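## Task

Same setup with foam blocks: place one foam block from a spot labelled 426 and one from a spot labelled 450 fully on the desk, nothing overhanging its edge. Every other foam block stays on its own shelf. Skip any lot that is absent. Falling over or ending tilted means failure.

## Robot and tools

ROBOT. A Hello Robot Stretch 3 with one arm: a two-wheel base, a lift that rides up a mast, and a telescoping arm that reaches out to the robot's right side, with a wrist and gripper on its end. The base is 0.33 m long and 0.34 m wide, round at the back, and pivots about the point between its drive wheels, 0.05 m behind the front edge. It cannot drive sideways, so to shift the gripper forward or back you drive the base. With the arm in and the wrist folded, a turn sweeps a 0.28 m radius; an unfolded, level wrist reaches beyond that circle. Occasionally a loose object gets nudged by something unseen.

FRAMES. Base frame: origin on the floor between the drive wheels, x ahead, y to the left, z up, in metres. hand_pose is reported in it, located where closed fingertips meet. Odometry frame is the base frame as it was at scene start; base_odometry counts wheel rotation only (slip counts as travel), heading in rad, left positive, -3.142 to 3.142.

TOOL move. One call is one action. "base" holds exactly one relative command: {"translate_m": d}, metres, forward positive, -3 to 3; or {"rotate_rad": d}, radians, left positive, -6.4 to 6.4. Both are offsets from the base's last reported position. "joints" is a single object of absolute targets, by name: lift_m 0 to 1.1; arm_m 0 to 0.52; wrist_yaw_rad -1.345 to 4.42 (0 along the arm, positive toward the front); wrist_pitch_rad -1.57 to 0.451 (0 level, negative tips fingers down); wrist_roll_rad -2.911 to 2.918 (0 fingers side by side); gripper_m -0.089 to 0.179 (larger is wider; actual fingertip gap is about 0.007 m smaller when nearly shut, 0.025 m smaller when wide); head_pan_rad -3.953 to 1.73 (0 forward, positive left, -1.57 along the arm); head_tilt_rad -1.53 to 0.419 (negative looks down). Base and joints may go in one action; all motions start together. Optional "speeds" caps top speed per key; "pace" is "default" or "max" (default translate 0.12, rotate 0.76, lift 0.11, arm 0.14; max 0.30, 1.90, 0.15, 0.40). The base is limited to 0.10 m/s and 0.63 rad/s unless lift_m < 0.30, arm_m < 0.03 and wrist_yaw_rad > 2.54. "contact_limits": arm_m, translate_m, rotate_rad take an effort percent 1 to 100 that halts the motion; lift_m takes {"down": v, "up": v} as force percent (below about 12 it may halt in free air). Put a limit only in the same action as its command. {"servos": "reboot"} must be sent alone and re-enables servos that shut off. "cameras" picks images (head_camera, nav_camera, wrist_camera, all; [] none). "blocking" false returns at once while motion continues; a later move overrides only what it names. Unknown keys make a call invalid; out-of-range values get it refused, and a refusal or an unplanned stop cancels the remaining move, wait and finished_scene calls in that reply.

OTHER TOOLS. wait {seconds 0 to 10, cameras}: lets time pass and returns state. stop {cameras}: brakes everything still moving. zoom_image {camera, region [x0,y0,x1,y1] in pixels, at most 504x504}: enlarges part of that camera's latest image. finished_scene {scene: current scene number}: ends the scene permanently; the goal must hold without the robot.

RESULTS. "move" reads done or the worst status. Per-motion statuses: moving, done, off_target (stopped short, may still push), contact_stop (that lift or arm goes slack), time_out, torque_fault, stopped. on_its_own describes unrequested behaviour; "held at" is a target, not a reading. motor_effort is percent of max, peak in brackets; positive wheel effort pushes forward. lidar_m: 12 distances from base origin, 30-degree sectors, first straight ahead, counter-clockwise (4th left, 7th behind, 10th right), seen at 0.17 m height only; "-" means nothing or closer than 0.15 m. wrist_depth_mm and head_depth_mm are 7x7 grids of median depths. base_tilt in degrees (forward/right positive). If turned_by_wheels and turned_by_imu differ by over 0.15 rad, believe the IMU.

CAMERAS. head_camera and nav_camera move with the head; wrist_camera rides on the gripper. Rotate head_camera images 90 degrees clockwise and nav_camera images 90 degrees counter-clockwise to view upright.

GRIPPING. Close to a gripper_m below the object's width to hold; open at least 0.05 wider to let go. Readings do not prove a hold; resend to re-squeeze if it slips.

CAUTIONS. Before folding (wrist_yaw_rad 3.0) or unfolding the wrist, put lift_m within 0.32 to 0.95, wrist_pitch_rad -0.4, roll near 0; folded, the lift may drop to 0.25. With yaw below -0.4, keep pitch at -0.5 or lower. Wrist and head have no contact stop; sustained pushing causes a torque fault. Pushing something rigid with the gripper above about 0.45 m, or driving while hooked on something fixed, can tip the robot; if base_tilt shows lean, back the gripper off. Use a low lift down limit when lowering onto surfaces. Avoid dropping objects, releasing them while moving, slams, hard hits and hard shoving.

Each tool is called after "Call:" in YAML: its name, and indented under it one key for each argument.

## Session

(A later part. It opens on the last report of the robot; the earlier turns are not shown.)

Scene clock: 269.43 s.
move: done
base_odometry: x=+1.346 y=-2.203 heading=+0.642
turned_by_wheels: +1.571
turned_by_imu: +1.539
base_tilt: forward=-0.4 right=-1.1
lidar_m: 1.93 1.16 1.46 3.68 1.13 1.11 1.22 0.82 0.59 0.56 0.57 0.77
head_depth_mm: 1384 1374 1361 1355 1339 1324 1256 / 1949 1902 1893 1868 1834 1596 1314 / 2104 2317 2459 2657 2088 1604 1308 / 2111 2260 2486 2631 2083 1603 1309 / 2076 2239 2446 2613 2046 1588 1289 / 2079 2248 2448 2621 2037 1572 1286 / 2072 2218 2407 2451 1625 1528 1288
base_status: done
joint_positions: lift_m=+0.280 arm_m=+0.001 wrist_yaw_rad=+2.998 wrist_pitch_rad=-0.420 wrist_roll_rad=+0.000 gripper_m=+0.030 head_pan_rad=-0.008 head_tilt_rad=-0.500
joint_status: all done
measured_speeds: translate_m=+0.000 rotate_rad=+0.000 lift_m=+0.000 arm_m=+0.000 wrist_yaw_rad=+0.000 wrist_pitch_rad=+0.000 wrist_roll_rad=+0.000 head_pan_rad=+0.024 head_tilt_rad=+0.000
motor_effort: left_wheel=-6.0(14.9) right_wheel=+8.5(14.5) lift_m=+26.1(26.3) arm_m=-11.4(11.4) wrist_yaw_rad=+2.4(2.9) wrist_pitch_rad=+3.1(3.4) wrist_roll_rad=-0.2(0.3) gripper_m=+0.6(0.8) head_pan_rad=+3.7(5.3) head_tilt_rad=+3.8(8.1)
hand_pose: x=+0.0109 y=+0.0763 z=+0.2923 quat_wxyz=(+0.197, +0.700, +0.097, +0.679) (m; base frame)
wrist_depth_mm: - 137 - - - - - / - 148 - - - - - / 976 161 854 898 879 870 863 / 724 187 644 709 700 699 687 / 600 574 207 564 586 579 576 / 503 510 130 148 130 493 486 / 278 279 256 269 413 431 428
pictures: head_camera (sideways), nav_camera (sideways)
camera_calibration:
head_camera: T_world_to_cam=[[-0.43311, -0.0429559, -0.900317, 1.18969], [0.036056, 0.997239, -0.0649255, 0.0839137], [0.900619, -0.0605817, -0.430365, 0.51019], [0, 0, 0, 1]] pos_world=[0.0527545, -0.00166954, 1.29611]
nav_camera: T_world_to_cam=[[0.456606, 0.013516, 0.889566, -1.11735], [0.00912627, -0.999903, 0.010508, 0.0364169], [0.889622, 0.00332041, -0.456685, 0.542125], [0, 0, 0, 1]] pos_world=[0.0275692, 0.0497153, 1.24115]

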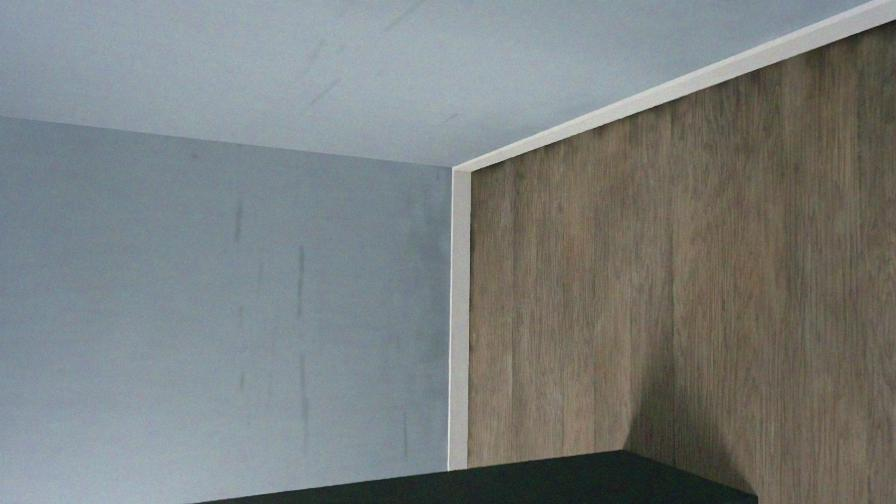

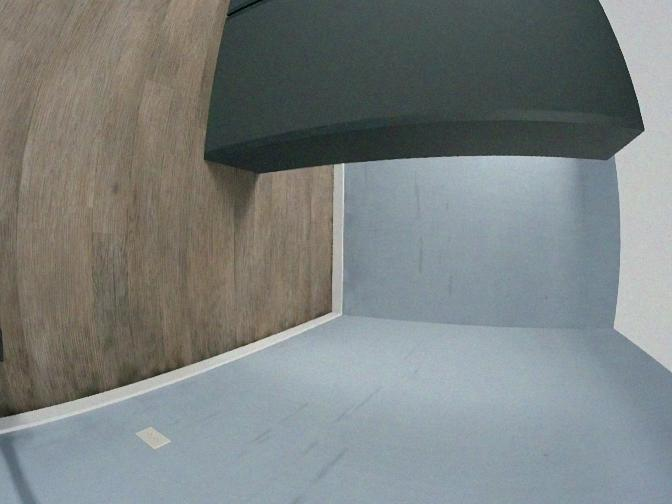

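Call:
move:
  base: {"translate_m":1.1}
  joints: {"head_pan_rad":0.6,"head_tilt_rad":-0.6}
  pace: "max"
  cameras: ["nav_camera","head_camera"]

Scene clock: 309.70 s.
move: done
base_odometry: x=+2.228 y=-1.545 heading=+0.642
turned_by_wheels: +0.000
turned_by_imu: +0.000
base_tilt: forward=-0.3 right=-1.3
lidar_m: 1.44 1.48 0.52 0.50 2.77 2.05 2.31 0.77 0.55 0.52 0.54 0.72
head_depth_mm: 1176 1267 1377 1506 1666 1492 1245 / 1238 1346 1472 1616 1733 1488 1235 / 1313 1435 1570 1746 1819 1477 1229 / 1389 1525 1683 1849 1839 1477 1226 / 1488 1633 1829 2044 1833 1458 1222 / 1604 1753 1979 2184 1818 1416 1111 / 1704 1828 610 647 710 789 877
base_status: done
joint_positions: lift_m=+0.280 arm_m=+0.001 wrist_yaw_rad=+2.998 wrist_pitch_rad=-0.420 wrist_roll_rad=+0.000 gripper_m=+0.030 head_pan_rad=+0.600 head_tilt_rad=-0.600
joint_status: all done
measured_speeds: all 0
motor_effort: left_wheel=+2.8(12.8) right_wheel=+1.3(14.4) lift_m=+27.3(28.5) arm_m=-11.6(12.6) wrist_yaw_rad=+1.4(3.0) wrist_pitch_rad=+3.2(3.4) wrist_roll_rad=+0.1(0.3) gripper_m=+0.4(1.0) head_pan_rad=-2.4(6.0) head_tilt_rad=-5.0(5.9)
hand_pose: x=+0.0109 y=+0.0763 z=+0.2923 quat_wxyz=(+0.197, +0.700, +0.098, +0.680) (m; base frame)
wrist_depth_mm: - 137 - - - - - / - 148 - - - - - / 921 162 824 - - 881 862 / 721 188 659 654 665 683 689 / 600 573 207 564 579 580 574 / 511 504 130 148 130 495 489 / 279 280 256 268 411 432 434
pictures: head_camera (sideways), nav_camera (sideways)
camera_calibration:
head_camera: T_world_to_cam=[[-0.403367, -0.332068, -0.852658, 1.12727], [-0.545277, 0.835538, -0.067447, 0.0907694], [0.734825, 0.437729, -0.518098, 0.625384], [0, 0, 0, 1]] pos_world=[0.0446508, 0.0247416, 1.29131]
nav_camera: T_world_to_cam=[[0.43842, 0.320639, 0.83963, -1.0521], [0.579215, -0.815127, 0.00884031, 0.0351566], [0.68724, 0.48245, -0.543087, 0.655857], [0, 0, 0, 1]] pos_world=[-0.00983189, 0.0495839, 1.23925]

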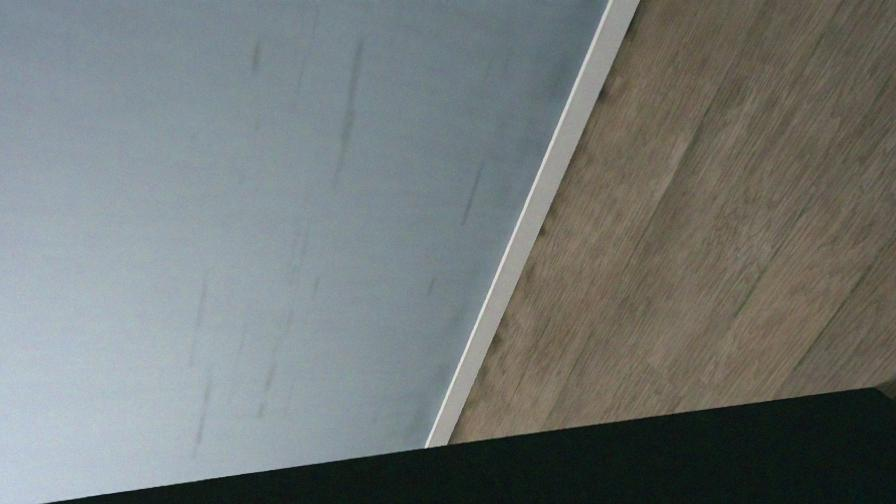

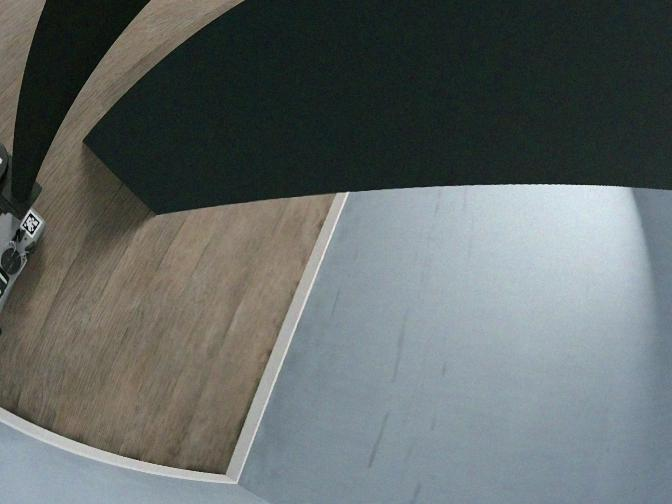

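Call:
move:
  base: {"translate_m":0.89}
  pace: "max"
  cameras: []

Call:
move:
  base: {"rotate_rad":-1.571}
  joints: {"head_pan_rad":-1.9,"head_tilt_rad":-0.6}
  pace: "max"

Scene clock: 322.93 s.
move: done
base_odometry: x=+2.941 y=-1.012 heading=+0.641
turned_by_wheels: +0.000
turned_by_imu: +0.001
base_tilt: forward=-0.2 right=-1.1
lidar_m: 0.55 0.57 0.77 1.93 0.69 0.72 2.21 0.73 0.52 0.49 0.51 0.58
head_depth_mm: 434 468 508 556 614 685 773 / 459 496 541 594 660 746 853 / 484 527 579 640 717 819 953 / 514 563 621 697 790 910 1072 / 548 602 674 760 872 1018 1168 / 588 651 734 839 974 1161 1214 / 631 706 804 931 1104 1339 1219
base_status: done
joint_positions: lift_m=+0.280 arm_m=+0.001 wrist_yaw_rad=+2.998 wrist_pitch_rad=-0.420 wrist_roll_rad=+0.000 gripper_m=+0.030 head_pan_rad=+0.600 head_tilt_rad=-0.600
joint_status: not commanded
measured_speeds: all 0
motor_effort: left_wheel=+0.9(13.2) right_wheel=+7.8(16.6) lift_m=+27.6(29.5) arm_m=-11.5(12.4) wrist_yaw_rad=+1.7(3.1) wrist_pitch_rad=+3.3(3.3) wrist_roll_rad=+0.1(0.3) gripper_m=+0.6(0.9) head_pan_rad=-3.0(3.7) head_tilt_rad=-2.4(4.4)
hand_pose: x=+0.0109 y=+0.0763 z=+0.2923 quat_wxyz=(+0.197, +0.700, +0.098, +0.680) (m; base frame)
wrist_depth_mm: - 137 - - - - - / - 148 - - - 965 - / - 162 857 897 885 822 - / 687 187 654 714 701 696 640 / 602 573 206 568 582 576 571 / 509 507 130 148 130 496 491 / 281 278 257 269 412 431 430
pictures: none
No camera images: "cameras" was empty.

Scene clock: 325.37 s.
move: done
base_odometry: x=+2.941 y=-1.012 heading=-0.929
turned_by_wheels: -1.571
turned_by_imu: -1.541
base_tilt: forward=-0.3 right=-1.2
lidar_m: 0.49 0.51 0.58 0.56 0.58 0.78 2.08 0.69 0.74 2.02 0.71 0.52
head_depth_mm: 704 731 761 802 839 926 1176 / 825 865 909 957 1017 1082 1154 / 2958 3119 3275 2245 1304 1360 1233 / 2812 3014 3344 2466 1822 1471 1231 / 2701 2878 3171 2414 1820 1458 1222 / 2639 2900 3108 2395 1823 1461 1217 / 2518 2759 2956 2388 1800 1455 1213
base_status: done
joint_positions: lift_m=+0.280 arm_m=+0.001 wrist_yaw_rad=+2.998 wrist_pitch_rad=-0.420 wrist_roll_rad=+0.000 gripper_m=+0.030 head_pan_rad=-1.908 head_tilt_rad=-0.600
joint_status: all done
measured_speeds: translate_m=+0.000 rotate_rad=+0.000 lift_m=+0.000 arm_m=+0.000 wrist_yaw_rad=+0.000 wrist_pitch_rad=+0.000 wrist_roll_rad=+0.000 head_pan_rad=+0.024 head_tilt_rad=+0.000
motor_effort: left_wheel=+6.9(14.5) right_wheel=-8.6(14.7) lift_m=+23.6(27.8) arm_m=-11.5(13.1) wrist_yaw_rad=+0.7(2.8) wrist_pitch_rad=+3.2(3.3) wrist_roll_rad=+0.2(0.3) gripper_m=+0.3(0.8) head_pan_rad=+3.2(5.2) head_tilt_rad=-2.1(4.5)
hand_pose: x=+0.0109 y=+0.0763 z=+0.2923 quat_wxyz=(+0.197, +0.700, +0.098, +0.680) (m; base frame)
wrist_depth_mm: 506 137 533 547 - - - / 539 148 - - - - - / - 162 170 - - - - / - 183 189 668 678 670 - / 595 578 207 569 582 578 557 / 510 506 130 149 130 495 492 / 279 278 255 268 414 432 431
pictures: head_camera (sideways), nav_camera (sideways), wrist_camera
camera_calibration:
head_camera: T_world_to_cam=[[0.128659, 0.506386, -0.852655, 1.12407], [0.933968, -0.350927, -0.0674844, 0.0817888], [-0.333392, -0.78767, -0.518098, 0.631822], [0, 0, 0, 1]] pos_world=[-0.0103656, -0.0428452, 1.29131]
nav_camera: T_world_to_cam=[[-0.163661, -0.517907, 0.839636, -1.04843], [-0.949273, 0.31433, 0.0088548, 0.0444506], [-0.268508, -0.795594, -0.543078, 0.661684], [0, 0, 0, 1]] pos_world=[0.0482763, -0.03053, 1.23925]
wrist_camera: T_world_to_cam=[[0.993951, -0.106844, -0.0254173, 0.0114064], [-0.0827596, -0.576521, -0.81288, 0.315016], [0.0721976, 0.810066, -0.581876, 0.273611], [0, 0, 0, 1]] pos_world=[-0.00502089, -0.0388109, 0.415567]

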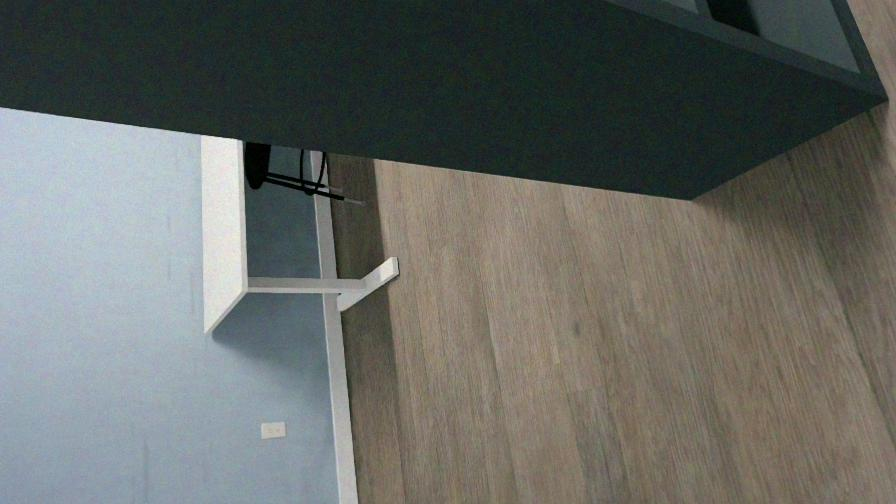

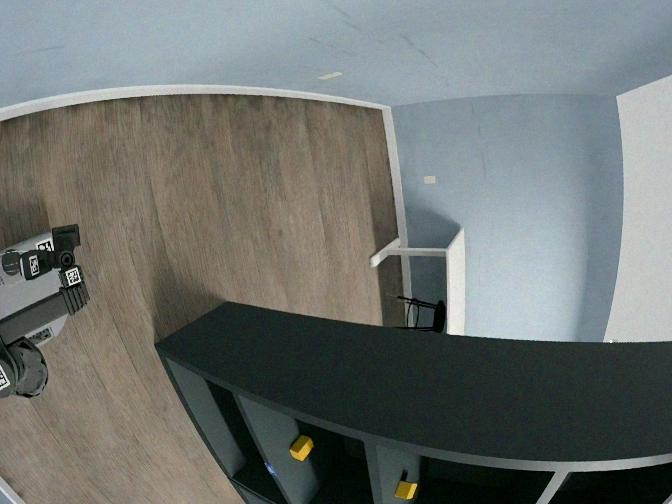

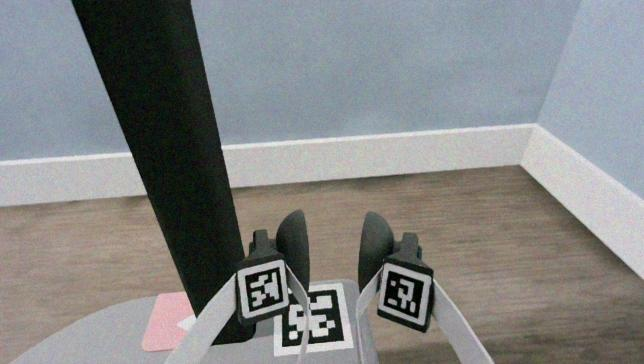

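Call:
move:
  base: {"translate_m":-1.03}
  joints: {"head_pan_rad":-1.5,"head_tilt_rad":-0.7}
  pace: "max"
  cameras: ["nav_camera","head_camera"]

Scene clock: 336.20 s.
move: done
base_odometry: x=+2.324 y=-0.187 heading=-0.929
turned_by_wheels: +0.000
turned_by_imu: -0.001
base_tilt: forward=-0.4 right=-1.1
lidar_m: 1.51 0.78 0.57 0.54 0.56 0.76 2.03 1.32 0.60 0.92 0.66 0.65
head_depth_mm: 735 818 711 556 990 845 1054 / 739 824 703 550 1000 839 1108 / 742 829 695 568 987 836 1110 / 745 834 593 562 984 849 1106 / 753 841 672 558 976 843 1101 / 754 842 669 552 971 843 1100 / 762 836 658 1090 959 859 1109
base_status: done
joint_positions: lift_m=+0.280 arm_m=+0.001 wrist_yaw_rad=+2.998 wrist_pitch_rad=-0.420 wrist_roll_rad=+0.000 gripper_m=+0.030 head_pan_rad=-1.500 head_tilt_rad=-0.700
joint_status: all done
measured_speeds: all 0
motor_effort: left_wheel=-4.1(14.4) right_wheel=-3.6(15.0) lift_m=+27.0(30.0) arm_m=-9.0(11.4) wrist_yaw_rad=+1.2(3.1) wrist_pitch_rad=+3.2(3.3) wrist_roll_rad=+0.2(0.3) gripper_m=+0.3(1.0) head_pan_rad=-2.7(5.7) head_tilt_rad=-5.3(7.9)
hand_pose: x=+0.0109 y=+0.0763 z=+0.2923 quat_wxyz=(+0.197, +0.700, +0.098, +0.680) (m; base frame)
wrist_depth_mm: 497 137 527 538 539 - - / 530 148 - - - - - / - 161 170 - - - - / - 183 189 674 672 668 676 / 598 568 208 569 581 573 573 / 512 503 130 148 130 494 487 / 278 280 256 268 413 428 431
pictures: head_camera (sideways), nav_camera (sideways)
camera_calibration:
head_camera: T_world_to_cam=[[-0.0888467, 0.59792, -0.796617, 1.05228], [0.996041, 0.0556397, -0.0693268, 0.0837372], [0.00287163, -0.799622, -0.600496, 0.737017], [0, 0, 0, 1]] pos_world=[0.00796956, -0.0445037, 1.28665]
nav_camera: T_world_to_cam=[[0.0611476, -0.621067, 0.781368, -0.973809], [-0.995985, -0.0892448, 0.00700704, 0.0471285], [0.0653812, -0.77866, -0.624031, 0.764888], [0, 0, 0, 1]] pos_world=[0.056476, -0.0050071, 1.23789]

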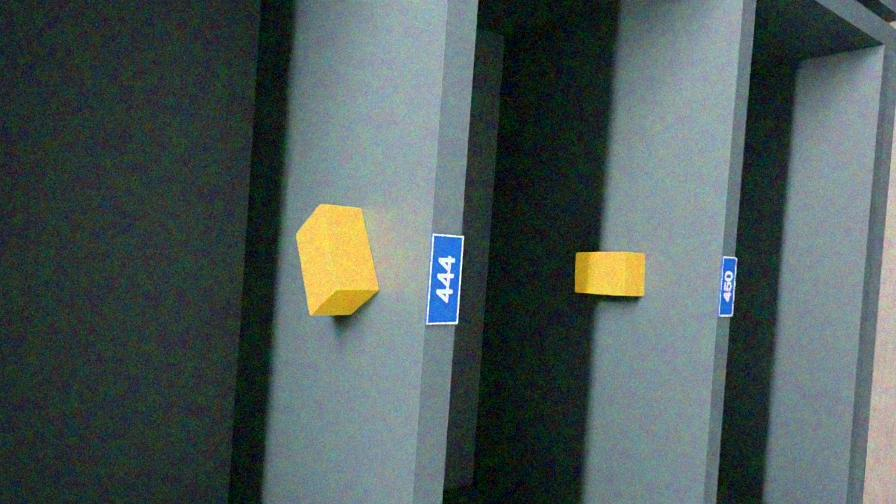

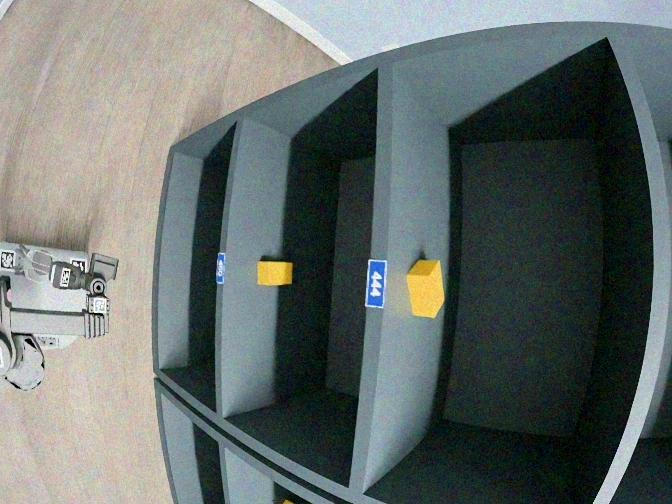

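Call:
zoom_image:
  camera: "head_camera"
  region: [560, 200, 800, 350]

Call:
move:
  joints: {"lift_m":0.7}
  pace: "max"
  cameras: []

Call:
move:
  joints: {"wrist_yaw_rad":0,"wrist_pitch_rad":-0.55,"gripper_m":0.179}
  cameras: ["wrist_camera"]

Scaled by 2.100 from the camera's 896x504 image, which has a finer 1280x720 frame.

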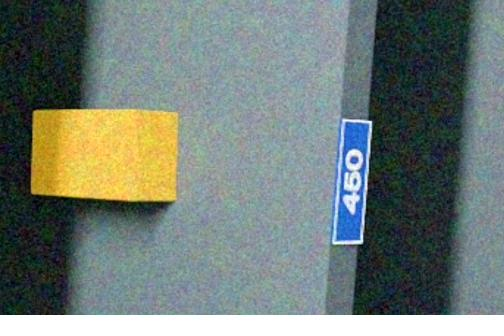

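Scene clock: 347.00 s.
move: done
base_odometry: x=+2.324 y=-0.187 heading=-0.929
turned_by_wheels: +0.000
turned_by_imu: +0.000
base_tilt: forward=-0.2 right=-1.2
lidar_m: 1.51 0.78 0.56 0.54 0.56 0.76 2.03 1.32 0.60 0.91 0.66 0.65
head_depth_mm: 735 817 710 555 992 844 1057 / 741 825 701 550 993 840 1117 / 742 827 693 566 986 838 1105 / 748 832 592 565 983 852 1101 / 753 839 672 558 977 843 1098 / 755 846 667 553 969 844 1101 / 761 835 660 1093 963 860 1111
base_status: not commanded
joint_positions: lift_m=+0.700 arm_m=+0.001 wrist_yaw_rad=+2.998 wrist_pitch_rad=-0.419 wrist_roll_rad=+0.000 gripper_m=+0.030 head_pan_rad=-1.500 head_tilt_rad=-0.700
joint_status: all done
measured_speeds: all 0
motor_effort: left_wheel=-3.7(4.6) right_wheel=-3.4(4.3) lift_m=+26.5(32.2) arm_m=-6.7(8.1) wrist_yaw_rad=+1.1(2.7) wrist_pitch_rad=+3.0(3.3) wrist_roll_rad=+0.0(0.3) gripper_m=+0.4(0.9) head_pan_rad=-2.8(3.6) head_tilt_rad=-5.2(6.0)
hand_pose: x=+0.0109 y=+0.0764 z=+0.7124 quat_wxyz=(+0.197, +0.700, +0.097, +0.680) (m; base frame)
wrist_depth_mm: 495 137 525 533 544 - - / 538 147 - - - - - / - 161 170 - - - - / - 178 188 - - - - / - - 202 148 153 - - / - - 130 145 127 971 955 / 865 - 262 889 831 879 853
pictures: none
No camera images: "cameras" was empty.

Scene clock: 349.50 s.
move: done
base_odometry: x=+2.324 y=-0.187 heading=-0.929
turned_by_wheels: +0.000
turned_by_imu: +0.000
base_tilt: forward=-0.3 right=-1.1
lidar_m: 1.51 0.78 0.56 0.54 0.56 0.76 2.03 1.32 0.60 0.92 0.66 0.65
head_depth_mm: 736 821 711 555 994 844 1056 / 739 824 702 552 996 839 1089 / 744 831 694 566 985 837 531 / 749 833 592 564 979 851 435 / 752 839 673 558 973 827 1097 / 755 843 668 553 968 841 1107 / 760 837 660 1088 960 861 1104
base_status: not commanded
joint_positions: lift_m=+0.700 arm_m=+0.001 wrist_yaw_rad=+0.003 wrist_pitch_rad=-0.560 wrist_roll_rad=+0.000 gripper_m=+0.179 head_pan_rad=-1.500 head_tilt_rad=-0.700
joint_status: all done
measured_speeds: all 0
motor_effort: left_wheel=-4.0(4.4) right_wheel=-4.0(4.9) lift_m=+23.6(26.3) arm_m=-5.8(6.9) wrist_yaw_rad=-3.3(6.8) wrist_pitch_rad=+1.2(4.2) wrist_roll_rad=+0.0(0.3) gripper_m=+0.8(83.5) head_pan_rad=-2.7(3.5) head_tilt_rad=-4.7(6.0)
hand_pose: x=-0.0209 y=-0.3499 z=+0.6823 quat_wxyz=(+0.680, +0.197, -0.679, -0.195) (m; base frame)
wrist_depth_mm: - - - - - - - / - - - - - - - / - - - - - - 473 / - - - - - - - / - 142 - - - - - / - 126 - - - 769 - / - - - - - - 105
pictures: wrist_camera
camera_calibration:
wrist_camera: T_world_to_cam=[[-0.998901, -0.035792, -0.0302647, -0.00614958], [-0.0027986, 0.690074, -0.723733, 0.76771], [0.0467888, -0.722853, -0.689416, 0.384576], [0, 0, 0, 1]] pos_world=[-0.0219881, -0.252005, 0.820563]

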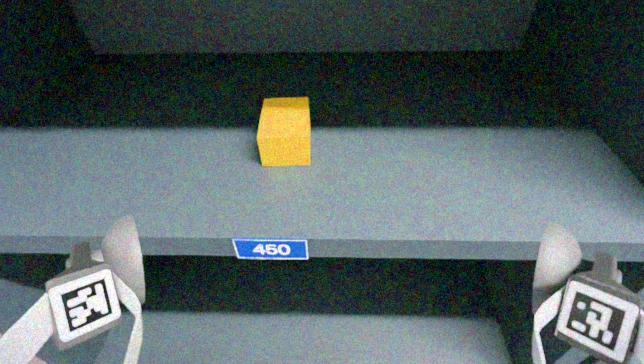

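Call:
move:
  base: {"translate_m":0.066}
  joints: {"lift_m":0.69}
  cameras: []

Call:
move:
  joints: {"arm_m":0.235}
  cameras: ["wrist_camera"]

Scene clock: 360.93 s.
move: done
base_odometry: x=+2.364 y=-0.240 heading=-0.929
turned_by_wheels: +0.000
turned_by_imu: +0.000
base_tilt: forward=-0.3 right=-1.1
lidar_m: 1.45 0.78 0.57 0.54 0.56 0.76 2.03 0.67 0.64 0.92 0.61 1.51
head_depth_mm: 736 817 710 554 1007 847 1098 / 738 823 701 550 995 840 1091 / 742 828 596 545 991 833 1059 / 747 831 680 563 982 852 451 / 750 838 675 557 973 842 1099 / 756 843 666 552 971 839 1103 / 759 839 659 944 953 859 1088
base_status: done
joint_positions: lift_m=+0.690 arm_m=+0.001 wrist_yaw_rad=+0.003 wrist_pitch_rad=-0.560 wrist_roll_rad=+0.000 gripper_m=+0.179 head_pan_rad=-1.500 head_tilt_rad=-0.700
joint_status: all done
measured_speeds: all 0
motor_effort: left_wheel=+9.1(10.2) right_wheel=+2.8(10.4) lift_m=+24.4(25.4) arm_m=-3.5(4.8) wrist_yaw_rad=-2.9(4.3) wrist_pitch_rad=+1.5(1.6) wrist_roll_rad=+0.1(0.3) gripper_m=+0.8(1.1) head_pan_rad=-2.3(3.3) head_tilt_rad=-3.2(5.0)
hand_pose: x=-0.0210 y=-0.3498 z=+0.6721 quat_wxyz=(+0.680, +0.197, -0.679, -0.195) (m; base frame)
wrist_depth_mm: - - - - - - 610 / - - - - - - 550 / 482 - - - - - - / - - - - - - - / - 143 - - - - - / - 140 - - - - - / 117 - - - - - 105
pictures: none
No camera images: "cameras" was empty.

Scene clock: 363.90 s.
move: done
base_odometry: x=+2.364 y=-0.240 heading=-0.929
turned_by_wheels: +0.000
turned_by_imu: +0.000
base_tilt: forward=-0.2 right=-1.2
lidar_m: 1.45 0.78 0.57 0.54 0.56 0.76 2.03 0.66 0.64 0.91 0.61 1.51
head_depth_mm: 731 820 710 556 1003 824 368 / 737 824 700 550 938 439 376 / 742 830 596 543 502 522 1109 / 746 834 681 562 948 829 1098 / 748 839 675 557 969 844 1099 / 756 843 668 551 970 844 1103 / 758 833 659 943 956 855 1088
base_status: not commanded
joint_positions: lift_m=+0.690 arm_m=+0.235 wrist_yaw_rad=+0.003 wrist_pitch_rad=-0.561 wrist_roll_rad=+0.000 gripper_m=+0.179 head_pan_rad=-1.500 head_tilt_rad=-0.700
joint_status: all done
measured_speeds: all 0
motor_effort: left_wheel=+9.1(9.7) right_wheel=+1.8(3.0) lift_m=+26.2(27.0) arm_m=+13.1(14.4) wrist_yaw_rad=-2.6(4.4) wrist_pitch_rad=+1.6(1.7) wrist_roll_rad=-0.1(0.3) gripper_m=+0.7(1.0) head_pan_rad=-2.4(3.0) head_tilt_rad=-3.7(5.4)
hand_pose: x=-0.0210 y=-0.5841 z=+0.6720 quat_wxyz=(+0.680, +0.197, -0.679, -0.195) (m; base frame)
wrist_depth_mm: - - - - - - 398 / - - - - - - - / - - - - - - - / - - - - - - - / - 143 - - 323 321 - / 123 291 303 - 299 300 297 / 262 268 271 - 267 263 105
pictures: wrist_camera
camera_calibration:
wrist_camera: T_world_to_cam=[[-0.998911, -0.035476, -0.0303108, -0.0146539], [-0.00259696, 0.690851, -0.722993, 0.921937], [0.0465891, -0.722126, -0.69019, 0.209152], [0, 0, 0, 1]] pos_world=[-0.021988, -0.486406, 0.810464]

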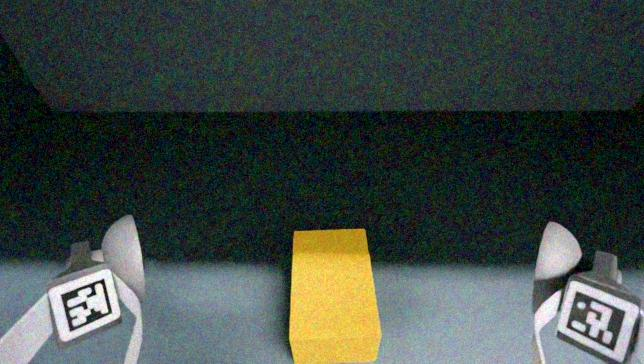

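Call:
move:
  joints: {"arm_m":0.26}
  cameras: []

Call:
move:
  joints: {"lift_m":0.595}
  contact_limits: {"lift_m":{"down":14}}
  cameras: ["wrist_camera"]

Call:
move:
  joints: {"gripper_m":0.03}
  cameras: []

Call:
move:
  joints: {"lift_m":0.66}
  cameras: ["wrist_camera"]

Scene clock: 374.47 s.
move: done
base_odometry: x=+2.364 y=-0.240 heading=-0.929
turned_by_wheels: +0.000
turned_by_imu: +0.000
base_tilt: forward=-0.3 right=-1.0
lidar_m: 1.45 0.78 0.57 0.54 0.56 0.76 2.03 0.67 0.64 0.92 0.61 1.51
head_depth_mm: 735 819 711 553 1004 842 361 / 736 821 702 550 531 438 376 / 740 826 596 543 518 806 1107 / 745 830 680 562 923 833 1106 / 751 838 675 558 973 847 1097 / 755 843 666 551 964 841 1103 / 756 832 659 941 955 857 1086
base_status: not commanded
joint_positions: lift_m=+0.690 arm_m=+0.260 wrist_yaw_rad=+0.003 wrist_pitch_rad=-0.561 wrist_roll_rad=+0.000 gripper_m=+0.179 head_pan_rad=-1.500 head_tilt_rad=-0.700
joint_status: all done
measured_speeds: all 0
motor_effort: left_wheel=+9.0(9.4) right_wheel=+2.6(2.6) lift_m=+29.1(29.9) arm_m=+13.5(14.0) wrist_yaw_rad=-1.7(4.0) wrist_pitch_rad=+1.6(1.7) wrist_roll_rad=-0.1(0.3) gripper_m=+0.5(1.1) head_pan_rad=-2.1(2.7) head_tilt_rad=-3.4(3.9)
hand_pose: x=-0.0210 y=-0.6091 z=+0.6720 quat_wxyz=(+0.680, +0.197, -0.679, -0.195) (m; base frame)
wrist_depth_mm: 388 394 393 390 392 390 386 / - - - - - - - / - - - - - - - / - - - - - - - / - 143 - - 322 319 - / 123 291 302 - 300 298 296 / 263 268 271 - 267 262 105
pictures: none
No camera images: "cameras" was empty.

Scene clock: 376.17 s.
move: done
base_odometry: x=+2.364 y=-0.240 heading=-0.929
turned_by_wheels: +0.000
turned_by_imu: +0.000
base_tilt: forward=-0.3 right=-1.3
lidar_m: 1.45 0.78 0.57 0.54 0.56 0.76 2.03 0.67 0.64 0.92 0.61 1.51
head_depth_mm: 733 819 709 554 999 843 1094 / 735 826 701 550 995 547 448 / 743 823 596 544 990 576 1107 / 745 833 682 562 983 807 1099 / 752 837 676 558 973 845 1096 / 755 843 666 551 965 842 1100 / 760 836 658 938 957 860 1087
base_status: not commanded
joint_positions: lift_m=+0.595 arm_m=+0.260 wrist_yaw_rad=+0.003 wrist_pitch_rad=-0.561 wrist_roll_rad=+0.000 gripper_m=+0.179 head_pan_rad=-1.500 head_tilt_rad=-0.700
joint_status: all done
measured_speeds: all 0
motor_effort: left_wheel=+9.1(9.6) right_wheel=+2.3(2.9) lift_m=+23.1(26.7) arm_m=+11.5(13.0) wrist_yaw_rad=-3.0(4.7) wrist_pitch_rad=+1.6(1.7) wrist_roll_rad=-0.3(0.4) gripper_m=+0.7(1.0) head_pan_rad=-2.9(2.9) head_tilt_rad=-3.9(3.9)
contact_limits: lift_m down 14 (down: maximum 72; up: maximum 65)
hand_pose: x=-0.0210 y=-0.6091 z=+0.5770 quat_wxyz=(+0.680, +0.197, -0.679, -0.195) (m; base frame)
wrist_depth_mm: 390 398 391 388 388 387 387 / - - - - - - - / 314 302 310 309 304 303 298 / 266 264 261 - 256 254 254 / 230 227 226 164 217 221 220 / - 191 199 148 188 195 194 / 118 176 177 165 172 171 107
pictures: wrist_camera
camera_calibration:
wrist_camera: T_world_to_cam=[[-0.998911, -0.0354719, -0.0303159, -0.0184146], [-0.00259703, 0.690953, -0.722895, 0.870506], [0.0465893, -0.722029, -0.690293, 0.125654], [0, 0, 0, 1]] pos_world=[-0.021988, -0.511407, 0.715464]

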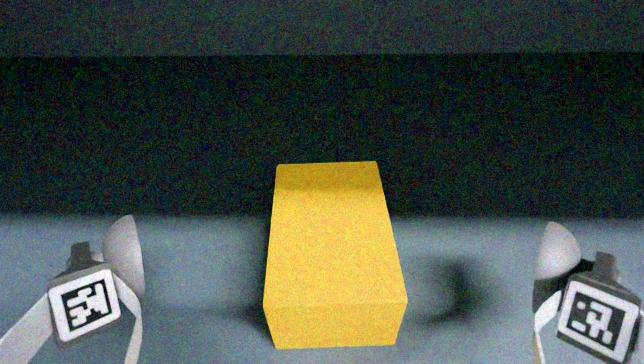

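Scene clock: 378.20 s.
move: done
base_odometry: x=+2.364 y=-0.240 heading=-0.929
turned_by_wheels: +0.000
turned_by_imu: +0.000
base_tilt: forward=-0.3 right=-1.1
lidar_m: 1.45 0.78 0.56 0.54 0.56 0.76 2.03 0.66 0.64 0.91 0.61 1.51
head_depth_mm: 735 816 711 554 995 847 1095 / 740 823 699 549 993 546 448 / 741 826 597 544 979 576 1105 / 746 832 680 562 978 808 1103 / 750 836 675 557 976 848 1098 / 755 840 664 551 969 840 1101 / 758 837 660 945 959 858 1089
base_status: not commanded
joint_positions: lift_m=+0.595 arm_m=+0.260 wrist_yaw_rad=+0.003 wrist_pitch_rad=-0.561 wrist_roll_rad=+0.000 gripper_m=+0.031 head_pan_rad=-1.500 head_tilt_rad=-0.700
joint_status: all done
measured_speeds: all 0
motor_effort: left_wheel=+9.2(9.5) right_wheel=+2.2(3.1) lift_m=+24.7(24.7) arm_m=+8.4(11.4) wrist_yaw_rad=-2.0(4.4) wrist_pitch_rad=+1.6(1.8) wrist_roll_rad=+0.1(0.3) gripper_m=-9.6(83.5) head_pan_rad=-2.4(2.7) head_tilt_rad=-2.7(3.9)
contact_limits: lift_m down 14 (down: maximum 72; up: maximum 65)
hand_pose: x=-0.0210 y=-0.6091 z=+0.5769 quat_wxyz=(+0.680, +0.197, -0.679, -0.195) (m; base frame)
wrist_depth_mm: 391 394 389 384 392 387 388 / - - - - - - - / 315 302 307 305 304 300 298 / 264 263 262 - 257 255 253 / 229 228 221 164 162 221 218 / 202 201 128 148 129 195 193 / 180 179 174 165 168 174 174
pictures: none
No camera images: "cameras" was empty.

Scene clock: 379.63 s.
move: done
base_odometry: x=+2.364 y=-0.240 heading=-0.929
turned_by_wheels: +0.000
turned_by_imu: +0.000
base_tilt: forward=-0.3 right=-1.2
lidar_m: 1.45 0.78 0.57 0.54 0.56 0.76 2.03 0.67 0.64 0.92 0.61 1.51
head_depth_mm: 735 817 708 555 1006 844 1074 / 737 824 700 549 970 459 396 / 742 825 595 544 548 795 1109 / 749 832 679 563 923 827 1099 / 752 838 674 558 972 846 1096 / 756 842 668 551 967 840 1101 / 760 837 660 941 959 859 1087
base_status: not commanded
joint_positions: lift_m=+0.660 arm_m=+0.260 wrist_yaw_rad=+0.003 wrist_pitch_rad=-0.562 wrist_roll_rad=+0.000 gripper_m=+0.031 head_pan_rad=-1.500 head_tilt_rad=-0.700
joint_status: all done
measured_speeds: all 0
motor_effort: left_wheel=+8.7(9.4) right_wheel=+1.6(2.8) lift_m=+29.5(32.6) arm_m=+7.1(9.1) wrist_yaw_rad=-2.7(4.4) wrist_pitch_rad=+1.8(1.9) wrist_roll_rad=-0.2(0.3) gripper_m=-9.8(10.2) head_pan_rad=-2.1(2.4) head_tilt_rad=-3.7(3.8)
hand_pose: x=-0.0210 y=-0.6089 z=+0.6417 quat_wxyz=(+0.680, +0.197, -0.679, -0.196) (m; base frame)
wrist_depth_mm: 392 393 390 388 392 388 387 / - - - - - - - / - - - - - - - / - - - - - - - / 311 308 293 163 162 299 299 / 274 273 128 147 129 264 264 / 244 232 237 165 229 237 236
pictures: wrist_camera
camera_calibration:
wrist_camera: T_world_to_cam=[[-0.998911, -0.0354279, -0.0303702, -0.0163854], [-0.00259336, 0.691976, -0.721916, 0.917111], [0.0465914, -0.721051, -0.691314, 0.171681], [0, 0, 0, 1]] pos_world=[-0.021988, -0.511409, 0.780265]

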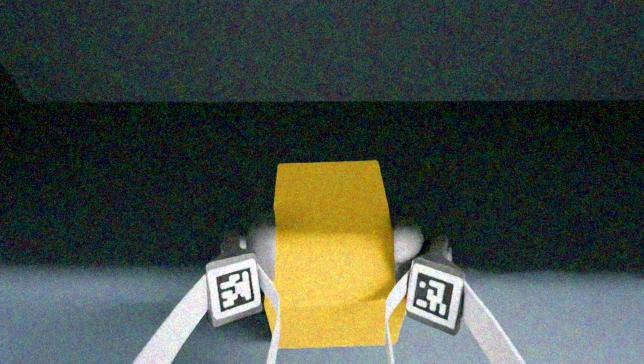

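Call:
move:
  joints: {"arm_m":0.0}
  speeds: {"arm_m":0.25}
  cameras: []

Call:
move:
  joints: {"wrist_yaw_rad":1.57}
  cameras: ["wrist_camera"]

Call:
move:
  base: {"translate_m":0.955}
  joints: {"lift_m":0.9}
  cameras: ["wrist_camera"]

Call:
move:
  base: {"rotate_rad":1.571}
  cameras: []

Call:
move:
  base: {"translate_m":-1.3}
  cameras: []

Scene clock: 411.43 s.
move: done
base_odometry: x=+2.364 y=-0.240 heading=-0.929
turned_by_wheels: +0.000
turned_by_imu: +0.000
base_tilt: forward=-0.3 right=-1.2
lidar_m: 1.45 0.78 0.57 0.54 0.56 0.76 2.03 0.67 0.64 0.91 0.61 1.51
head_depth_mm: 735 817 711 554 1003 843 1091 / 736 822 700 549 998 840 1109 / 742 829 597 544 985 833 1061 / 745 836 681 563 979 829 513 / 748 836 677 557 969 846 1099 / 753 843 666 551 968 841 1104 / 760 836 659 944 958 860 1091
base_status: not commanded
joint_positions: lift_m=+0.660 arm_m=+0.001 wrist_yaw_rad=+0.003 wrist_pitch_rad=-0.562 wrist_roll_rad=+0.000 gripper_m=+0.031 head_pan_rad=-1.500 head_tilt_rad=-0.700
joint_status: all done
measured_speeds: all 0
motor_effort: left_wheel=+8.9(9.4) right_wheel=+2.3(2.9) lift_m=+24.5(29.7) arm_m=-12.5(14.1) wrist_yaw_rad=-2.8(4.2) wrist_pitch_rad=+2.0(2.0) wrist_roll_rad=-0.1(0.3) gripper_m=-9.6(10.4) head_pan_rad=-1.5(2.5) head_tilt_rad=-2.6(3.3)
hand_pose: x=-0.0210 y=-0.3495 z=+0.6417 quat_wxyz=(+0.680, +0.197, -0.679, -0.196) (m; base frame)
wrist_depth_mm: - - - - - - 613 / 529 - - - - - - / - - - - - - - / - - - - - - - / - - 155 163 160 325 317 / - - 128 148 129 731 - / 763 - - 157 127 679 -
pictures: none
No camera images: "cameras" was empty.

Scene clock: 413.23 s.
move: done
base_odometry: x=+2.364 y=-0.240 heading=-0.929
turned_by_wheels: +0.000
turned_by_imu: +0.000
base_tilt: forward=-0.3 right=-1.1
lidar_m: 1.45 0.78 0.57 0.54 0.56 0.76 2.03 0.66 0.64 0.91 0.61 1.51
head_depth_mm: 735 820 709 556 1002 844 1102 / 737 821 699 549 994 842 1114 / 744 829 596 544 987 833 1110 / 747 833 679 563 978 854 1101 / 749 840 675 556 977 845 1100 / 753 844 667 553 970 844 1095 / 758 837 658 941 959 859 1093
base_status: not commanded
joint_positions: lift_m=+0.660 arm_m=+0.001 wrist_yaw_rad=+1.567 wrist_pitch_rad=-0.562 wrist_roll_rad=+0.000 gripper_m=+0.031 head_pan_rad=-1.500 head_tilt_rad=-0.700
joint_status: all done
measured_speeds: all 0
motor_effort: left_wheel=+9.0(9.2) right_wheel=+2.0(2.9) lift_m=+26.8(27.5) arm_m=-10.7(12.5) wrist_yaw_rad=+2.1(5.1) wrist_pitch_rad=+1.8(2.0) wrist_roll_rad=+0.0(0.3) gripper_m=-9.8(10.4) head_pan_rad=-1.5(2.6) head_tilt_rad=-2.0(3.1)
hand_pose: x=+0.1825 y=-0.1465 z=+0.6417 quat_wxyz=(+0.620, +0.618, -0.342, +0.340) (m; base frame)
wrist_depth_mm: - - - - - - - / - - - - - - - / - - - - - - - / - - - - - - 416 / 871 974 158 163 162 951 - / 821 887 128 147 129 869 - / 767 738 743 165 739 725 -
pictures: wrist_camera
camera_calibration:
wrist_camera: T_world_to_cam=[[0.0288472, -0.999123, -0.030353, -0.125524], [-0.692077, 0.00194669, -0.721822, 0.622332], [0.721247, 0.0418291, -0.691413, 0.484315], [0, 0, 0, 1]] pos_world=[0.0850114, -0.146884, 0.780265]

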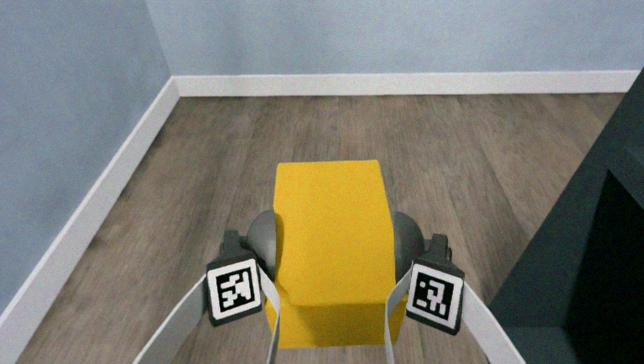

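Scene clock: 423.90 s.
move: done
base_odometry: x=+2.935 y=-1.005 heading=-0.929
turned_by_wheels: +0.000
turned_by_imu: +0.001
base_tilt: forward=-0.2 right=-1.2
lidar_m: 0.50 0.52 0.58 0.56 0.57 0.78 2.09 0.69 0.72 2.06 0.72 0.52
head_depth_mm: 2631 2879 2838 2165 1699 - - / 2600 2919 2958 2159 1697 - - / 2636 2946 2927 2126 1682 - - / 2641 2954 2885 2110 1666 1373 - / 2595 2879 2678 2108 1645 1356 1218 / 1680 1764 1847 1896 1626 1386 - / 1213 1250 1294 1336 1394 1324 -
base_status: done
joint_positions: lift_m=+0.900 arm_m=+0.001 wrist_yaw_rad=+1.567 wrist_pitch_rad=-0.563 wrist_roll_rad=+0.000 gripper_m=+0.031 head_pan_rad=-1.500 head_tilt_rad=-0.700
joint_status: all done
measured_speeds: all 0
motor_effort: left_wheel=+8.3(13.2) right_wheel=+2.1(10.7) lift_m=+24.6(32.3) arm_m=-1.7(10.9) wrist_yaw_rad=+2.2(4.4) wrist_pitch_rad=+2.0(2.1) wrist_roll_rad=+0.0(0.3) gripper_m=-9.7(10.4) head_pan_rad=-1.3(2.3) head_tilt_rad=-0.9(2.7)
hand_pose: x=+0.1825 y=-0.1465 z=+0.8816 quat_wxyz=(+0.620, +0.618, -0.342, +0.340) (m; base frame)
wrist_depth_mm: - - - - - - - / - - - - - - - / - - - - - - - / - - - - - - - / - - 153 163 158 - - / - - 128 148 129 - - / - 104 969 166 166 951 950
pictures: wrist_camera
camera_calibration:
wrist_camera: T_world_to_cam=[[0.0289007, -0.999119, -0.0304409, -0.118157], [-0.692485, 0.00194934, -0.721429, 0.795133], [0.720853, 0.0419297, -0.691819, 0.650647], [0, 0, 0, 1]] pos_world=[0.0850122, -0.146884, 1.02017]

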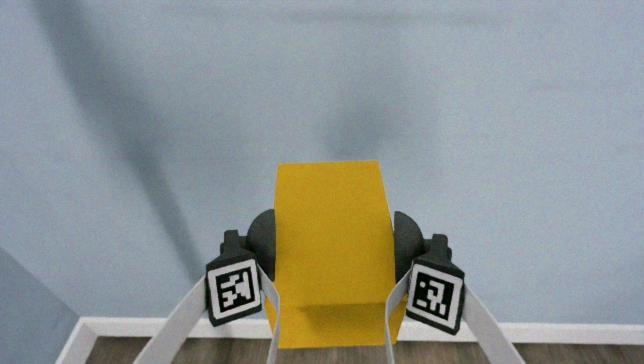

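Scene clock: 427.50 s.
move: done
base_odometry: x=+2.935 y=-1.005 heading=+0.642
turned_by_wheels: +1.571
turned_by_imu: +1.546
base_tilt: forward=-0.4 right=-1.3
lidar_m: 0.55 0.57 0.76 1.97 0.69 0.71 2.20 0.73 0.53 0.50 0.52 0.58
head_depth_mm: 390 434 491 567 668 - - / 392 437 495 570 673 - - / 394 439 497 573 678 - - / 394 441 500 579 684 835 - / 396 443 502 581 687 842 972 / 398 445 506 585 692 828 - / 400 447 507 589 697 855 -
base_status: done
joint_positions: lift_m=+0.900 arm_m=+0.001 wrist_yaw_rad=+1.567 wrist_pitch_rad=-0.563 wrist_roll_rad=+0.000 gripper_m=+0.031 head_pan_rad=-1.500 head_tilt_rad=-0.700
joint_status: not commanded
measured_speeds: all 0
motor_effort: left_wheel=-9.2(13.0) right_wheel=+8.3(12.5) lift_m=+25.4(25.4) arm_m=-7.6(7.6) wrist_yaw_rad=+2.1(3.8) wrist_pitch_rad=+1.9(2.1) wrist_roll_rad=-0.2(0.3) gripper_m=-9.8(10.2) head_pan_rad=-1.0(2.1) head_tilt_rad=-0.4(1.6)
hand_pose: x=+0.1825 y=-0.1464 z=+0.8816 quat_wxyz=(+0.620, +0.618, -0.342, +0.340) (m; base frame)
wrist_depth_mm: 468 460 464 460 456 459 453 / 515 514 510 510 511 511 497 / - - - - - - - / - - - - - - - / - - 154 163 158 - - / - - 128 147 129 - - / - 973 967 166 948 - -
pictures: none
No camera images: "cameras" was empty.

Scene clock: 441.63 s.
move: done
base_odometry: x=+1.894 y=-1.783 heading=+0.642
turned_by_wheels: +0.000
turned_by_imu: -0.001
base_tilt: forward=-0.3 right=-1.3
lidar_m: 1.84 0.70 0.61 1.34 2.54 1.68 1.90 0.78 0.56 0.54 0.55 0.75
head_depth_mm: 420 468 528 610 719 - - / 422 470 532 612 723 - - / 424 472 534 616 728 - - / 425 473 539 621 735 899 - / 426 476 540 623 739 908 1041 / 428 478 543 627 745 887 - / 431 482 547 633 751 919 -
base_status: done
joint_positions: lift_m=+0.900 arm_m=+0.001 wrist_yaw_rad=+1.567 wrist_pitch_rad=-0.563 wrist_roll_rad=+0.000 gripper_m=+0.031 head_pan_rad=-1.500 head_tilt_rad=-0.700
joint_status: not commanded
measured_speeds: all 0
motor_effort: left_wheel=-9.0(13.8) right_wheel=-2.5(11.5) lift_m=+26.6(27.6) arm_m=-8.1(12.8) wrist_yaw_rad=+1.1(3.4) wrist_pitch_rad=+1.8(2.1) wrist_roll_rad=+0.1(0.4) gripper_m=-9.5(10.5) head_pan_rad=-1.1(1.8) head_tilt_rad=+1.1(1.8)
hand_pose: x=+0.1825 y=-0.1464 z=+0.8816 quat_wxyz=(+0.620, +0.618, -0.342, +0.340) (m; base frame)
wrist_depth_mm: - - - - - - - / - - - - - - - / - - - - - - - / - - - - - - - / - - 158 163 162 - - / - - 127 148 129 - - / - 961 965 165 923 - -
pictures: none
No camera images: "cameras" was empty.

Call:
move:
  base: {"rotate_rad":-0.93}
  cameras: []

Call:
move:
  base: {"translate_m":-1.086}
  cameras: []

Call:
move:
  base: {"rotate_rad":-0.641}
  joints: {"wrist_yaw_rad":0}

Scene clock: 451.80 s.
move: done
base_odometry: x=+1.894 y=-1.783 heading=-0.288
turned_by_wheels: -0.930
turned_by_imu: -0.916
base_tilt: forward=-0.3 right=-1.3
lidar_m: 0.58 0.85 1.84 0.62 0.61 2.38 1.94 1.67 1.54 0.70 0.55 0.54
head_depth_mm: 1060 1294 1654 2033 1700 - - / 899 1057 1278 1627 1687 - - / 775 889 1044 1266 1540 - - / 681 769 881 1042 1243 1338 - / 609 677 763 878 1028 1219 1223 / 552 605 673 758 866 1008 - / 502 548 603 670 755 854 -
base_status: done
joint_positions: lift_m=+0.900 arm_m=+0.001 wrist_yaw_rad=+1.567 wrist_pitch_rad=-0.563 wrist_roll_rad=+0.000 gripper_m=+0.031 head_pan_rad=-1.500 head_tilt_rad=-0.700
joint_status: not commanded
measured_speeds: all 0
motor_effort: left_wheel=+7.5(12.0) right_wheel=-10.2(13.6) lift_m=+27.8(28.0) arm_m=-10.1(10.5) wrist_yaw_rad=+1.7(3.2) wrist_pitch_rad=+1.9(2.1) wrist_roll_rad=+0.2(0.3) gripper_m=-9.5(10.4) head_pan_rad=-0.4(1.1) head_tilt_rad=+1.3(2.4)
hand_pose: x=+0.1825 y=-0.1464 z=+0.8816 quat_wxyz=(+0.620, +0.618, -0.342, +0.340) (m; base frame)
wrist_depth_mm: - - - - - - - / - - - - - - - / - - - - - - - / - - - - - - - / - - 158 163 158 - - / - - 128 148 129 - - / - 960 980 165 130 - -
pictures: none
No camera images: "cameras" was empty.

Scene clock: 463.80 s.
move: done
base_odometry: x=+0.853 y=-1.475 heading=-0.288
turned_by_wheels: +0.000
turned_by_imu: +0.000
base_tilt: forward=-0.3 right=-1.1
lidar_m: 1.51 1.02 1.01 1.08 1.59 2.86 0.91 0.91 0.82 1.37 1.43 1.41
head_depth_mm: 1105 1204 1319 1453 756 - - / 1184 1293 1429 1590 1684 - - / 1265 1394 1566 1761 1679 - - / 1374 1527 1711 1916 1661 1372 - / 1500 1662 1896 2033 1652 1368 1220 / 1496 1650 1835 1955 1639 1381 - / 1361 1493 1644 1808 1629 1358 -
base_status: done
joint_positions: lift_m=+0.900 arm_m=+0.001 wrist_yaw_rad=+1.567 wrist_pitch_rad=-0.563 wrist_roll_rad=+0.000 gripper_m=+0.031 head_pan_rad=-1.500 head_tilt_rad=-0.700
joint_status: not commanded
measured_speeds: all 0
motor_effort: left_wheel=-6.5(9.9) right_wheel=-5.9(15.1) lift_m=+28.8(29.4) arm_m=-8.9(13.2) wrist_yaw_rad=+2.1(3.2) wrist_pitch_rad=+1.8(2.1) wrist_roll_rad=-0.3(0.5) gripper_m=-9.9(10.4) head_pan_rad=+0.0(1.1) head_tilt_rad=+2.8(3.4)
hand_pose: x=+0.1825 y=-0.1464 z=+0.8816 quat_wxyz=(+0.620, +0.618, -0.342, +0.340) (m; base frame)
wrist_depth_mm: - - - - - - - / - - - - - - - / - - - - - - - / - - - - - - - / - - 158 163 163 - - / - - 128 148 129 - - / - 969 976 165 949 965 983
pictures: none
No camera images: "cameras" was empty.

Scene clock: 465.93 s.
move: done
base_odometry: x=+0.853 y=-1.475 heading=-0.929
turned_by_wheels: -0.641
turned_by_imu: -0.630
base_tilt: forward=-0.3 right=-1.3
lidar_m: 1.41 1.46 1.05 1.01 1.04 1.41 2.85 0.91 0.91 0.82 1.32 1.47
head_depth_mm: 1037 1153 1254 971 757 - - / 1042 1162 1258 961 753 - - / 1047 1172 1254 954 747 295 - / 1050 1177 1259 945 741 446 1144 / 1061 1188 1313 939 760 1364 1165 / 1070 1194 1347 1560 1603 1362 1164 / 1069 1199 1364 1579 1641 1347 1161
base_status: done
joint_positions: lift_m=+0.900 arm_m=+0.001 wrist_yaw_rad=+0.003 wrist_pitch_rad=-0.563 wrist_roll_rad=+0.000 gripper_m=+0.031 head_pan_rad=-1.500 head_tilt_rad=-0.700
joint_status: all done
measured_speeds: all 0
motor_effort: left_wheel=+7.9(12.0) right_wheel=-11.1(13.5) lift_m=+29.0(29.8) arm_m=-9.5(9.6) wrist_yaw_rad=-2.5(6.8) wrist_pitch_rad=+1.9(2.1) wrist_roll_rad=+0.0(0.3) gripper_m=-9.5(10.2) head_pan_rad=+0.7(0.9) head_tilt_rad=+3.3(3.4)
hand_pose: x=-0.0210 y=-0.3494 z=+0.8816 quat_wxyz=(+0.680, +0.198, -0.679, -0.196) (m; base frame)
wrist_depth_mm: - - - - - - - / - - - - - - - / - - - - - - - / - - - - - - - / - - 153 164 158 - - / - - 128 148 129 - - / - 962 978 165 938 965 964
pictures: head_camera (sideways), nav_camera (sideways), wrist_camera
camera_calibration:
head_camera: T_world_to_cam=[[-0.0887875, 0.597931, -0.796615, 1.05228], [0.996047, 0.0555237, -0.0693399, 0.0837489], [0.0027705, -0.799622, -0.600497, 0.737019], [0, 0, 0, 1]] pos_world=[0.00796946, -0.0445038, 1.28665]
nav_camera: T_world_to_cam=[[0.0610827, -0.621029, 0.781404, -0.973849], [-0.995996, -0.0891231, 0.00702587, 0.0471058], [0.0652779, -0.778704, -0.623986, 0.764839], [0, 0, 0, 1]] pos_world=[0.0564754, -0.00500711, 1.23789]
wrist_camera: T_world_to_cam=[[-0.998915, -0.0352662, -0.0303998, 0.000164867], [-0.00249309, 0.69249, -0.721423, 0.910361], [0.0464934, -0.720565, -0.691827, 0.525283], [0, 0, 0, 1]] pos_world=[-0.0219879, -0.25191, 1.02017]

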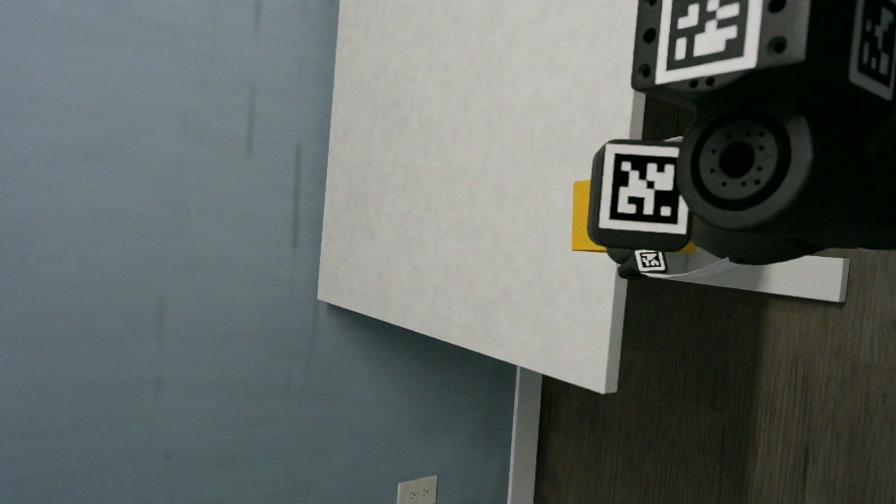

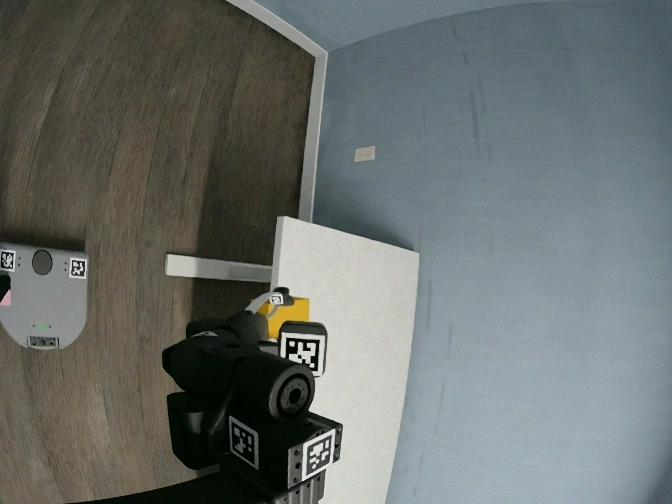

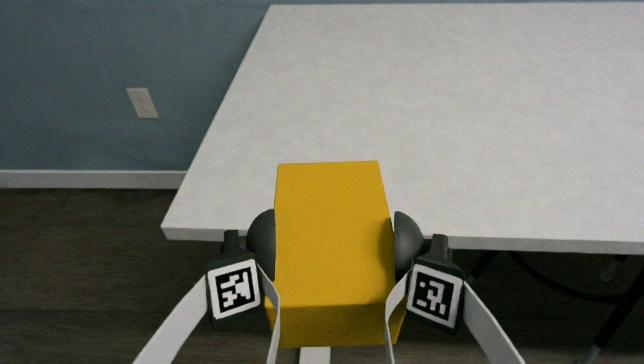

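Call:
move:
  joints: {"arm_m":0.31,"lift_m":0.82}
  cameras: []

Call:
move:
  joints: {"lift_m":0.72}
  speeds: {"lift_m":0.03}
  contact_limits: {"lift_m":{"down":13}}
  cameras: ["wrist_camera"]

Call:
move:
  joints: {"lift_m":0.772}
  speeds: {"lift_m":0.03}
  cameras: ["wrist_camera"]

Scene clock: 476.73 s.
move: done
base_odometry: x=+0.853 y=-1.475 heading=-0.929
turned_by_wheels: +0.000
turned_by_imu: +0.000
base_tilt: forward=-0.3 right=-1.3
lidar_m: 1.41 1.46 1.05 1.01 1.04 1.41 2.87 0.91 0.91 0.82 1.32 1.47
head_depth_mm: 1037 1156 1259 940 332 297 1161 / 1040 1162 1261 469 692 1386 1180 / 1049 1167 1258 482 723 1378 1174 / 1047 1174 1269 909 743 1334 1159 / 1059 1187 1308 940 762 1365 1161 / 1065 1191 1350 1554 1597 1355 1163 / 1070 1196 1361 1574 1624 1351 1159
base_status: not commanded
joint_positions: lift_m=+0.820 arm_m=+0.310 wrist_yaw_rad=+0.003 wrist_pitch_rad=-0.563 wrist_roll_rad=+0.000 gripper_m=+0.031 head_pan_rad=-1.500 head_tilt_rad=-0.700
joint_status: all done
measured_speeds: all 0
motor_effort: left_wheel=+7.6(8.0) right_wheel=-10.4(11.5) lift_m=+24.0(27.2) arm_m=+12.7(15.1) wrist_yaw_rad=-2.2(4.3) wrist_pitch_rad=+2.0(2.1) wrist_roll_rad=+0.0(0.3) gripper_m=-9.5(10.2) head_pan_rad=+0.8(1.2) head_tilt_rad=+1.8(3.5)
hand_pose: x=-0.0210 y=-0.6588 z=+0.8015 quat_wxyz=(+0.680, +0.198, -0.679, -0.196) (m; base frame)
wrist_depth_mm: - - - - - - - / - - - - - - - / - - - - - - - / - - - - - - - / - - 153 163 158 - - / - - 128 148 129 - - / - - - 157 127 - -
pictures: none
No camera images: "cameras" was empty.

Scene clock: 482.77 s.
move: contact_stop
base_odometry: x=+0.853 y=-1.475 heading=-0.929
turned_by_wheels: +0.000
turned_by_imu: +0.003
base_tilt: forward=-0.4 right=-1.2
lidar_m: 1.41 1.46 1.05 1.01 1.04 1.42 2.86 0.91 0.91 0.82 1.32 1.47
head_depth_mm: 1038 1151 1260 972 738 355 293 / 1043 1157 1266 965 450 1297 1156 / 1044 1172 1251 627 545 1391 1181 / 1055 1176 1257 943 722 1340 1157 / 1063 1187 1320 975 762 1364 1163 / 1067 1189 1359 1562 1591 1356 1157 / 1073 1198 1358 1573 1623 1351 1160
base_status: not commanded
joint_positions: lift_m=+0.754 arm_m=+0.310 wrist_yaw_rad=-0.003 wrist_pitch_rad=-0.501 wrist_roll_rad=-0.001 gripper_m=+0.031 head_pan_rad=-1.500 head_tilt_rad=-0.700
joint_status: lift_m contact_stop (moved -0.066 of -0.100)
measured_speeds: translate_m=+0.000 rotate_rad=+0.000 lift_m=+0.005 arm_m=+0.000 wrist_yaw_rad=+0.000 wrist_pitch_rad=-0.024 wrist_roll_rad=+0.000 head_pan_rad=+0.000 head_tilt_rad=+0.000
on_its_own: lift_m is slack since a contact_stop (your +0.720 is given up); wrist_pitch_rad is at rest, and its effort (-9.4) is outside its rest range (-8 to +12)
motor_effort: left_wheel=+2.4(7.8) right_wheel=-5.4(11.4) lift_m=+21.4(26.2) arm_m=+0.1(13.0) wrist_yaw_rad=+1.6(6.6) wrist_pitch_rad=-9.4(23.4) wrist_roll_rad=+0.3(0.7) gripper_m=-9.8(10.4) head_pan_rad=+0.5(1.5) head_tilt_rad=+1.8(2.8)
contact_limits: lift_m down 13 (down: maximum 72; up: maximum 65)
hand_pose: x=-0.0222 y=-0.6682 z=+0.7483 quat_wxyz=(+0.685, +0.174, -0.685, -0.177) (m; base frame)
wrist_depth_mm: - - - - - - - / - - - - - - - / - - - - - - - / - - - - - - - / - - 151 152 147 - - / - - 128 136 129 - - / - 98 - 140 131 106 -
pictures: wrist_camera
camera_calibration:
wrist_camera: T_world_to_cam=[[-0.999117, -0.0317719, -0.0274956, -0.0162164], [0.000446699, 0.646317, -0.763069, 1.03543], [0.042015, -0.762407, -0.645732, 0.140874], [0, 0, 0, 1]] pos_world=[-0.0225834, -0.562328, 0.880626]

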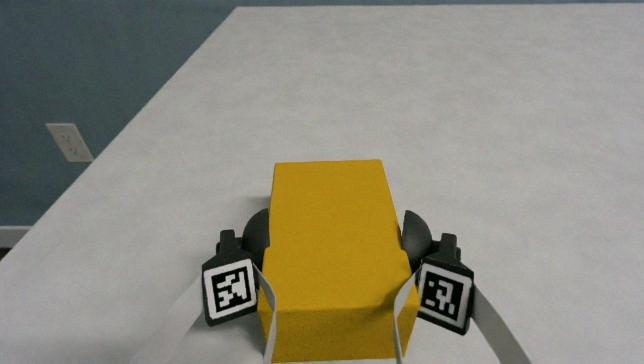

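not run: a stop that you did not command came earlier in this reply.


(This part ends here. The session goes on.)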